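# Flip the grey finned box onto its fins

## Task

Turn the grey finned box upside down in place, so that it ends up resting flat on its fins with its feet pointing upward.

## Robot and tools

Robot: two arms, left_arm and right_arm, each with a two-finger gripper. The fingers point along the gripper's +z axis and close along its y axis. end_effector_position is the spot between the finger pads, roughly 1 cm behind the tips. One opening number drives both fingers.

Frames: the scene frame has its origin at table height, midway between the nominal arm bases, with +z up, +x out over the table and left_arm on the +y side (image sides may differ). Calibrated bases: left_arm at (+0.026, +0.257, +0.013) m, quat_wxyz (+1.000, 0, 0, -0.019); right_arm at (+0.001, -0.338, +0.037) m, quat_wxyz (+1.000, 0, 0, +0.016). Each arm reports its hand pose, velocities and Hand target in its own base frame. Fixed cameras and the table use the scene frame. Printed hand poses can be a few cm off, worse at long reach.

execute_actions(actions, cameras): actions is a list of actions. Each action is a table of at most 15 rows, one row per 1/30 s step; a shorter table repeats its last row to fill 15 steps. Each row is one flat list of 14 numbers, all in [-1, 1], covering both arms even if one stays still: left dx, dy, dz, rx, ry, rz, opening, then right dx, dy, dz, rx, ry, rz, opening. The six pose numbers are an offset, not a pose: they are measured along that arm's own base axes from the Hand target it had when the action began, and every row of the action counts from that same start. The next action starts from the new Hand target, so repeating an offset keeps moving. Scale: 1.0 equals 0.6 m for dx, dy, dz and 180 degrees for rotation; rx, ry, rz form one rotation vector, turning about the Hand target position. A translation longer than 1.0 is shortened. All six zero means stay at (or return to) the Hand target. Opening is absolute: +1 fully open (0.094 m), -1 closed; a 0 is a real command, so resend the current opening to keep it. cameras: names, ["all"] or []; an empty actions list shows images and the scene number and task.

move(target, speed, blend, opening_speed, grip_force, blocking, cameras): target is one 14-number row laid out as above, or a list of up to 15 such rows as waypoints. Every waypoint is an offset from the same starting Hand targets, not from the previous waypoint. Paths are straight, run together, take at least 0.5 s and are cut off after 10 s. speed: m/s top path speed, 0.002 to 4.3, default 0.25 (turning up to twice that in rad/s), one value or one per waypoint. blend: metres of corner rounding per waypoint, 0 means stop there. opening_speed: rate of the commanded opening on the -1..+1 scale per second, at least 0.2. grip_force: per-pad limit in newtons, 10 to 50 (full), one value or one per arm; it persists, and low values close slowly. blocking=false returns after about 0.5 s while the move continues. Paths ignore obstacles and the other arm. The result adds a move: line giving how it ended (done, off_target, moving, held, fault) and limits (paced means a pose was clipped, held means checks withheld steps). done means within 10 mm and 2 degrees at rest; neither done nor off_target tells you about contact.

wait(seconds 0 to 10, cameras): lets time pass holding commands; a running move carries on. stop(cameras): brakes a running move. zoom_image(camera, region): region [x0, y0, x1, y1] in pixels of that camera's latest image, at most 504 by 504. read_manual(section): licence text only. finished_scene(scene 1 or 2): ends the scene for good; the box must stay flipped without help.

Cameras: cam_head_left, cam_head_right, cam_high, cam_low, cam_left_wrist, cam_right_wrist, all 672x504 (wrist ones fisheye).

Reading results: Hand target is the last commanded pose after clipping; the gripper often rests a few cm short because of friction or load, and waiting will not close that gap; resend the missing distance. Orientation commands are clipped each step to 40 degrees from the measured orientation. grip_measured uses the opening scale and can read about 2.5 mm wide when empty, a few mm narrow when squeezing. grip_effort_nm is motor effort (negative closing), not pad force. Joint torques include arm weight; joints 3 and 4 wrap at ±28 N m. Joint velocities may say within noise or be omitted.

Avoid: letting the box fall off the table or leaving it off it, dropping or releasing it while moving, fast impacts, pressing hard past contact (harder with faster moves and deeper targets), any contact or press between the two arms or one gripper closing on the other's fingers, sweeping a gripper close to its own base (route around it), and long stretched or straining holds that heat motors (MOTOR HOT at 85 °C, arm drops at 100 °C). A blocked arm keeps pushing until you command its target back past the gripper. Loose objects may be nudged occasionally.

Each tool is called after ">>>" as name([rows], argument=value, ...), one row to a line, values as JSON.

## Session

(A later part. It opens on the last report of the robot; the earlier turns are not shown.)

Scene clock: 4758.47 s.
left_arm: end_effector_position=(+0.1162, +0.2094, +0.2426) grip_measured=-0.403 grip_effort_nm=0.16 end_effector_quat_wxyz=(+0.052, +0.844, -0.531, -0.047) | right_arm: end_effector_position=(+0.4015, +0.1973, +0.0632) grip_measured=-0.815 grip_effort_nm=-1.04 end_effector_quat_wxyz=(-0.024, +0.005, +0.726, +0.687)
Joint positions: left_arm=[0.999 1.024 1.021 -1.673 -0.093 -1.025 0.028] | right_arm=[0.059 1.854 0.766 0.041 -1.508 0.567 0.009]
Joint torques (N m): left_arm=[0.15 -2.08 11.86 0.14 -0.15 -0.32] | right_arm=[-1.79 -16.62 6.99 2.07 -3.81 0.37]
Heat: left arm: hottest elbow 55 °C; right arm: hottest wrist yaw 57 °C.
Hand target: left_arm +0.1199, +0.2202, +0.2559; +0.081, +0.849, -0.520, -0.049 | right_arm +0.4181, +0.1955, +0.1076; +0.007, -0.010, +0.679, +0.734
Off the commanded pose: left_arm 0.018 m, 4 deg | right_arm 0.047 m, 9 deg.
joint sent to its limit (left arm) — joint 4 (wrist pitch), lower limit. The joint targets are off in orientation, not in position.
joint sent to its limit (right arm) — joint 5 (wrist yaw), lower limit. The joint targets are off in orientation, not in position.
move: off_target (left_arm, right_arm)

>>> move(target=[0,0,0,0,0,0,-0.4, 0,-0.005,-0.042,-0.01,0,0,-1], speed=0.05, cameras=["cam_low","cam_right_wrist"])

Scene clock: 4764.27 s.
left_arm: end_effector_position=(+0.1162, +0.2094, +0.2426) grip_measured=-0.403 grip_effort_nm=0.16 end_effector_quat_wxyz=(+0.052, +0.844, -0.531, -0.047) | right_arm: end_effector_position=(+0.4011, +0.1967, +0.0615) grip_measured=-0.815 grip_effort_nm=-1.04 end_effector_quat_wxyz=(-0.019, -0.010, +0.716, +0.698)
Joint positions: left_arm=[0.999 1.024 1.021 -1.673 -0.093 -1.025 0.028] | right_arm=[0.057 1.876 0.766 0.094 -1.541 0.568 0.009]
Joint torques (N m): left_arm=[0.03 -2.14 11.86 0.17 -0.14 -0.3] | right_arm=[-2.14 -13.57 6.76 1.96 -2.36 0.24]
Heat: left arm: hottest elbow 55 °C; right arm: hottest wrist yaw 56 °C.
Hand target: left_arm +0.1199, +0.2202, +0.2559; +0.081, +0.849, -0.520, -0.049 | right_arm +0.4181, +0.1925, +0.0825; +0.007, -0.010, +0.691, +0.723
Off the commanded pose: left_arm 0.018 m, 4 deg | right_arm 0.027 m, 5 deg.
joint sent to its limit (left arm) — joint 4 (wrist pitch), lower limit. The joint targets are off in orientation, not in position.
joint sent to its limit (right arm) — joint 5 (wrist yaw), lower limit. The joint targets are off in orientation, not in position.
move: off_target (left_arm, right_arm)
Images, in order (width x height): cam_low 672x504, cam_right_wrist 672x504.

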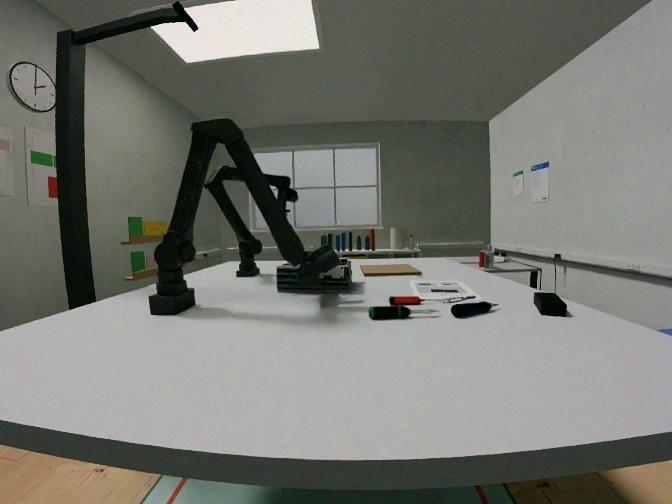

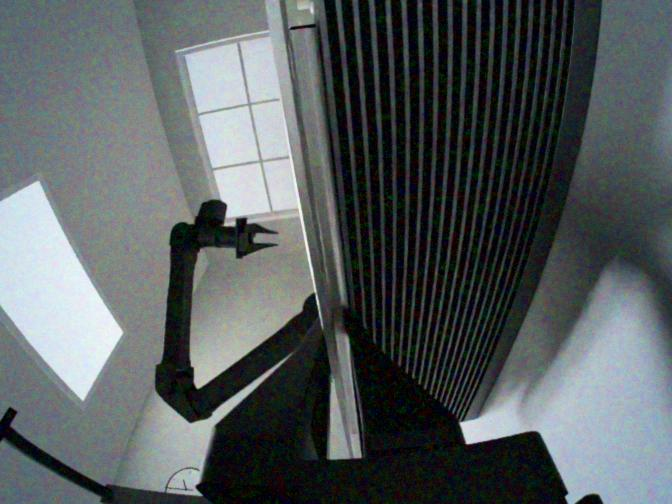

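>>> move(target=[0,0,0,0,0,0,-0.4, -0.012,0.004,-0.02,-0.015,0,0,-1], speed=0.05)

>>> move(target=[0,0,0,0,0,0,-0.4, 0,0,0,0,0,0,-0.55], speed=0.05, opening_speed=0.3, cameras=["cam_high","cam_right_wrist","cam_head_left"])

Scene clock: 4773.37 s.
left_arm: end_effector_position=(+0.1162, +0.2094, +0.2426) grip_measured=-0.403 grip_effort_nm=0.16 end_effector_quat_wxyz=(+0.052, +0.844, -0.531, -0.047) | right_arm: end_effector_position=(+0.4010, +0.1967, +0.0609) grip_measured=-0.815 grip_effort_nm=-1.04 end_effector_quat_wxyz=(-0.015, -0.012, +0.717, +0.697)
Joint positions: left_arm=[0.999 1.024 1.021 -1.673 -0.093 -1.025 0.028] | right_arm=[0.057 1.876 0.757 0.134 -1.537 0.592 0.009]
Joint torques (N m): left_arm=[0.15 -2.2 11.85 0.14 -0.14 -0.31] | right_arm=[-1.03 -12.57 5.27 1.99 -0.99 0.06]
Heat: left arm: hottest elbow 56 °C; right arm: hottest wrist yaw 50 °C.
Hand target: left_arm +0.1199, +0.2202, +0.2559; +0.081, +0.849, -0.520, -0.049 | right_arm +0.4109, +0.1949, +0.0705; +0.006, -0.010, +0.707, +0.707
Off the commanded pose: left_arm 0.018 m, 4 deg | right_arm 0.014 m, 3 deg.
joint sent to its limit (left arm) — joint 4 (wrist pitch), lower limit. The joint targets are off in orientation, not in position.
move: off_target (left_arm, right_arm)

Scene clock: 4775.73 s.
left_arm: end_effector_position=(+0.1162, +0.2094, +0.2426) grip_measured=-0.403 grip_effort_nm=0.16 end_effector_quat_wxyz=(+0.052, +0.844, -0.531, -0.047) | right_arm: end_effector_position=(+0.4048, +0.1964, +0.0655) grip_measured=-0.551 grip_effort_nm=0.05 end_effector_quat_wxyz=(-0.013, -0.011, +0.716, +0.698)
Joint positions: left_arm=[0.999 1.024 1.021 -1.673 -0.093 -1.025 0.028] | right_arm=[0.056 1.877 0.739 0.314 -1.537 0.75 0.021]
Joint torques (N m): left_arm=[0.03 -2.14 11.88 0.16 -0.14 -0.3] | right_arm=[-0.79 -12.1 4.63 2.06 -0.69 -0.07]
Heat: left arm: hottest elbow 56 °C; right arm: hottest wrist yaw 48 °C.
Hand target: left_arm +0.1199, +0.2202, +0.2559; +0.081, +0.849, -0.520, -0.049 | right_arm +0.4110, +0.1949, +0.0704; +0.006, -0.010, +0.707, +0.707
Off the commanded pose: left_arm 0.018 m, 4 deg | right_arm 0.008 m, 3 deg.
joint sent to its limit (left arm) — joint 4 (wrist pitch), lower limit. The joint targets are off in orientation, not in position.
move: off_target (left_arm, right_arm)
Images, in order (width x height): cam_head_left 672x504, cam_high 672x504, cam_right_wrist 672x504.

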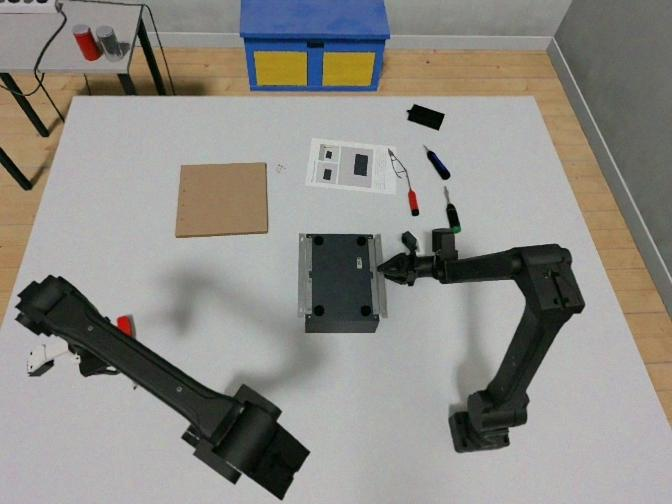

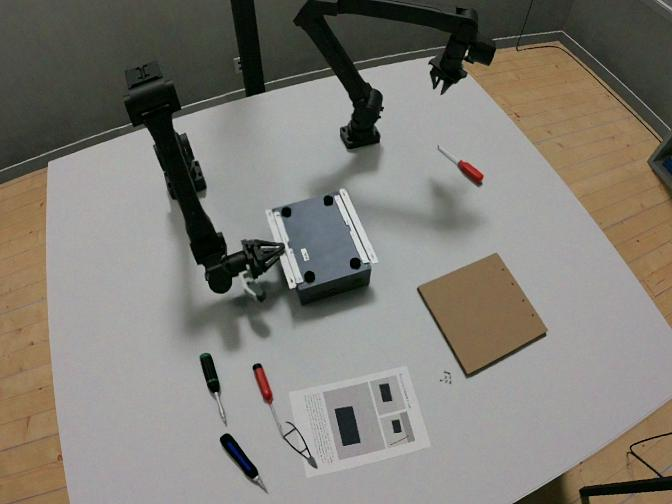

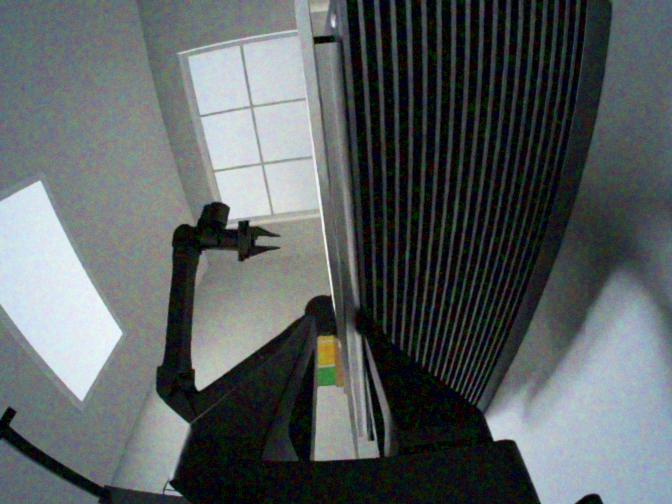

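>>> move([
  [0,0,0,0,0,0,-0.4, 0,-0.17,0.0,0,0,0,-0.5],
  [0,0,0,0,0,0,-0.4, 0,-0.25,0.2,0,0,0,-0.5],
], speed=0.12, blend=[0.02,0], cameras=["cam_low","cam_right_wrist","cam_head_left"])

>>> zoom_image(camera="cam_low", region=[240, 230, 400, 310])

Scene clock: 4790.87 s.
left_arm: end_effector_position=(+0.1162, +0.2094, +0.2426) grip_measured=-0.403 grip_effort_nm=0.16 end_effector_quat_wxyz=(+0.052, +0.844, -0.531, -0.047) | right_arm: end_effector_position=(+0.4081, +0.0522, +0.1841) grip_measured=-0.502 grip_effort_nm=0.08 end_effector_quat_wxyz=(+0.113, +0.100, +0.698, +0.700)
Joint positions: left_arm=[0.999 1.024 1.021 -1.673 -0.093 -1.025 0.028] | right_arm=[-0.308 1.496 0.649 0.215 -1.578 0.921 0.023]
Joint torques (N m): left_arm=[0.15 -2.08 11.86 0.14 -0.15 -0.31] | right_arm=[-2.02 -9.47 6.61 1.5 -0.54 -0.06]
Heat: left arm: hottest elbow 56 °C; right arm: hottest elbow 42 °C.
Hand target: left_arm +0.1199, +0.2202, +0.2559; +0.081, +0.849, -0.520, -0.049 | right_arm +0.4108, +0.0450, +0.1904; +0.006, -0.011, +0.707, +0.707
Off the commanded pose: left_arm 0.018 m, 4 deg | right_arm 0.010 m, 18 deg.
joint sent to its limit (left arm) — joint 4 (wrist pitch), lower limit. The joint targets are off in orientation, not in position.
joint sent to its limit (right arm) — joint 5 (wrist yaw), lower limit. The joint targets are off in orientation, not in position.
move: off_target (left_arm, right_arm)
Images, in order (width x height): cam_head_left 672x504, cam_low 672x504, cam_right_wrist 672x504.

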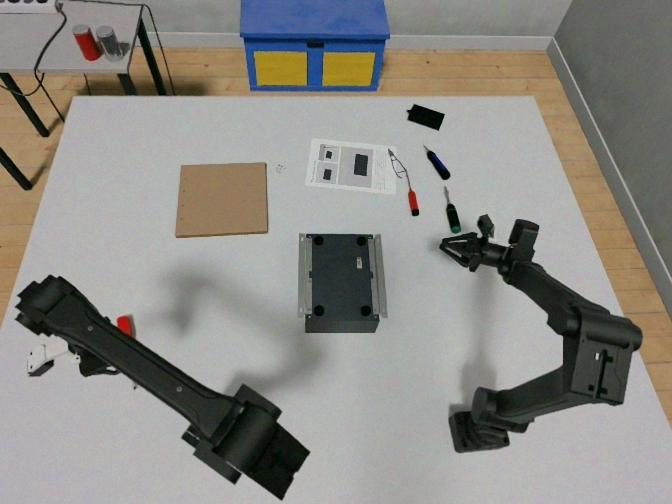

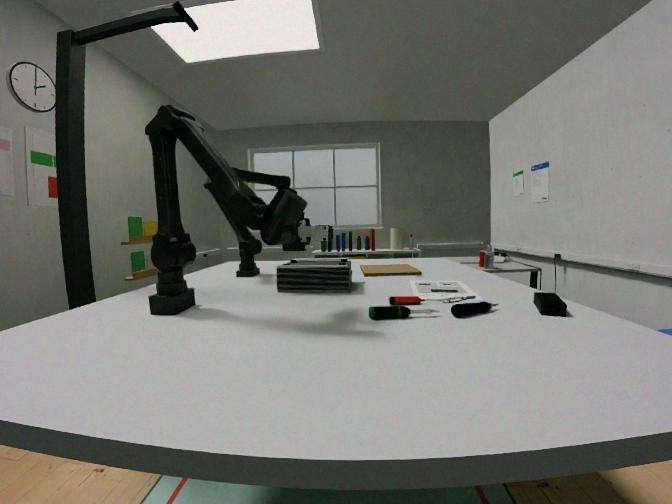

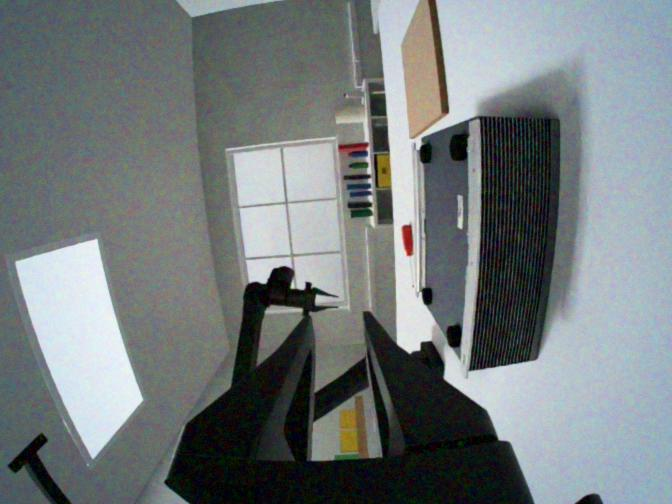

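Scaled by 3.150.

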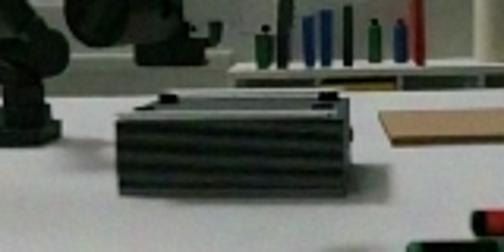

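>>> finished_scene(scene=1)

The scene is finished: the task was done.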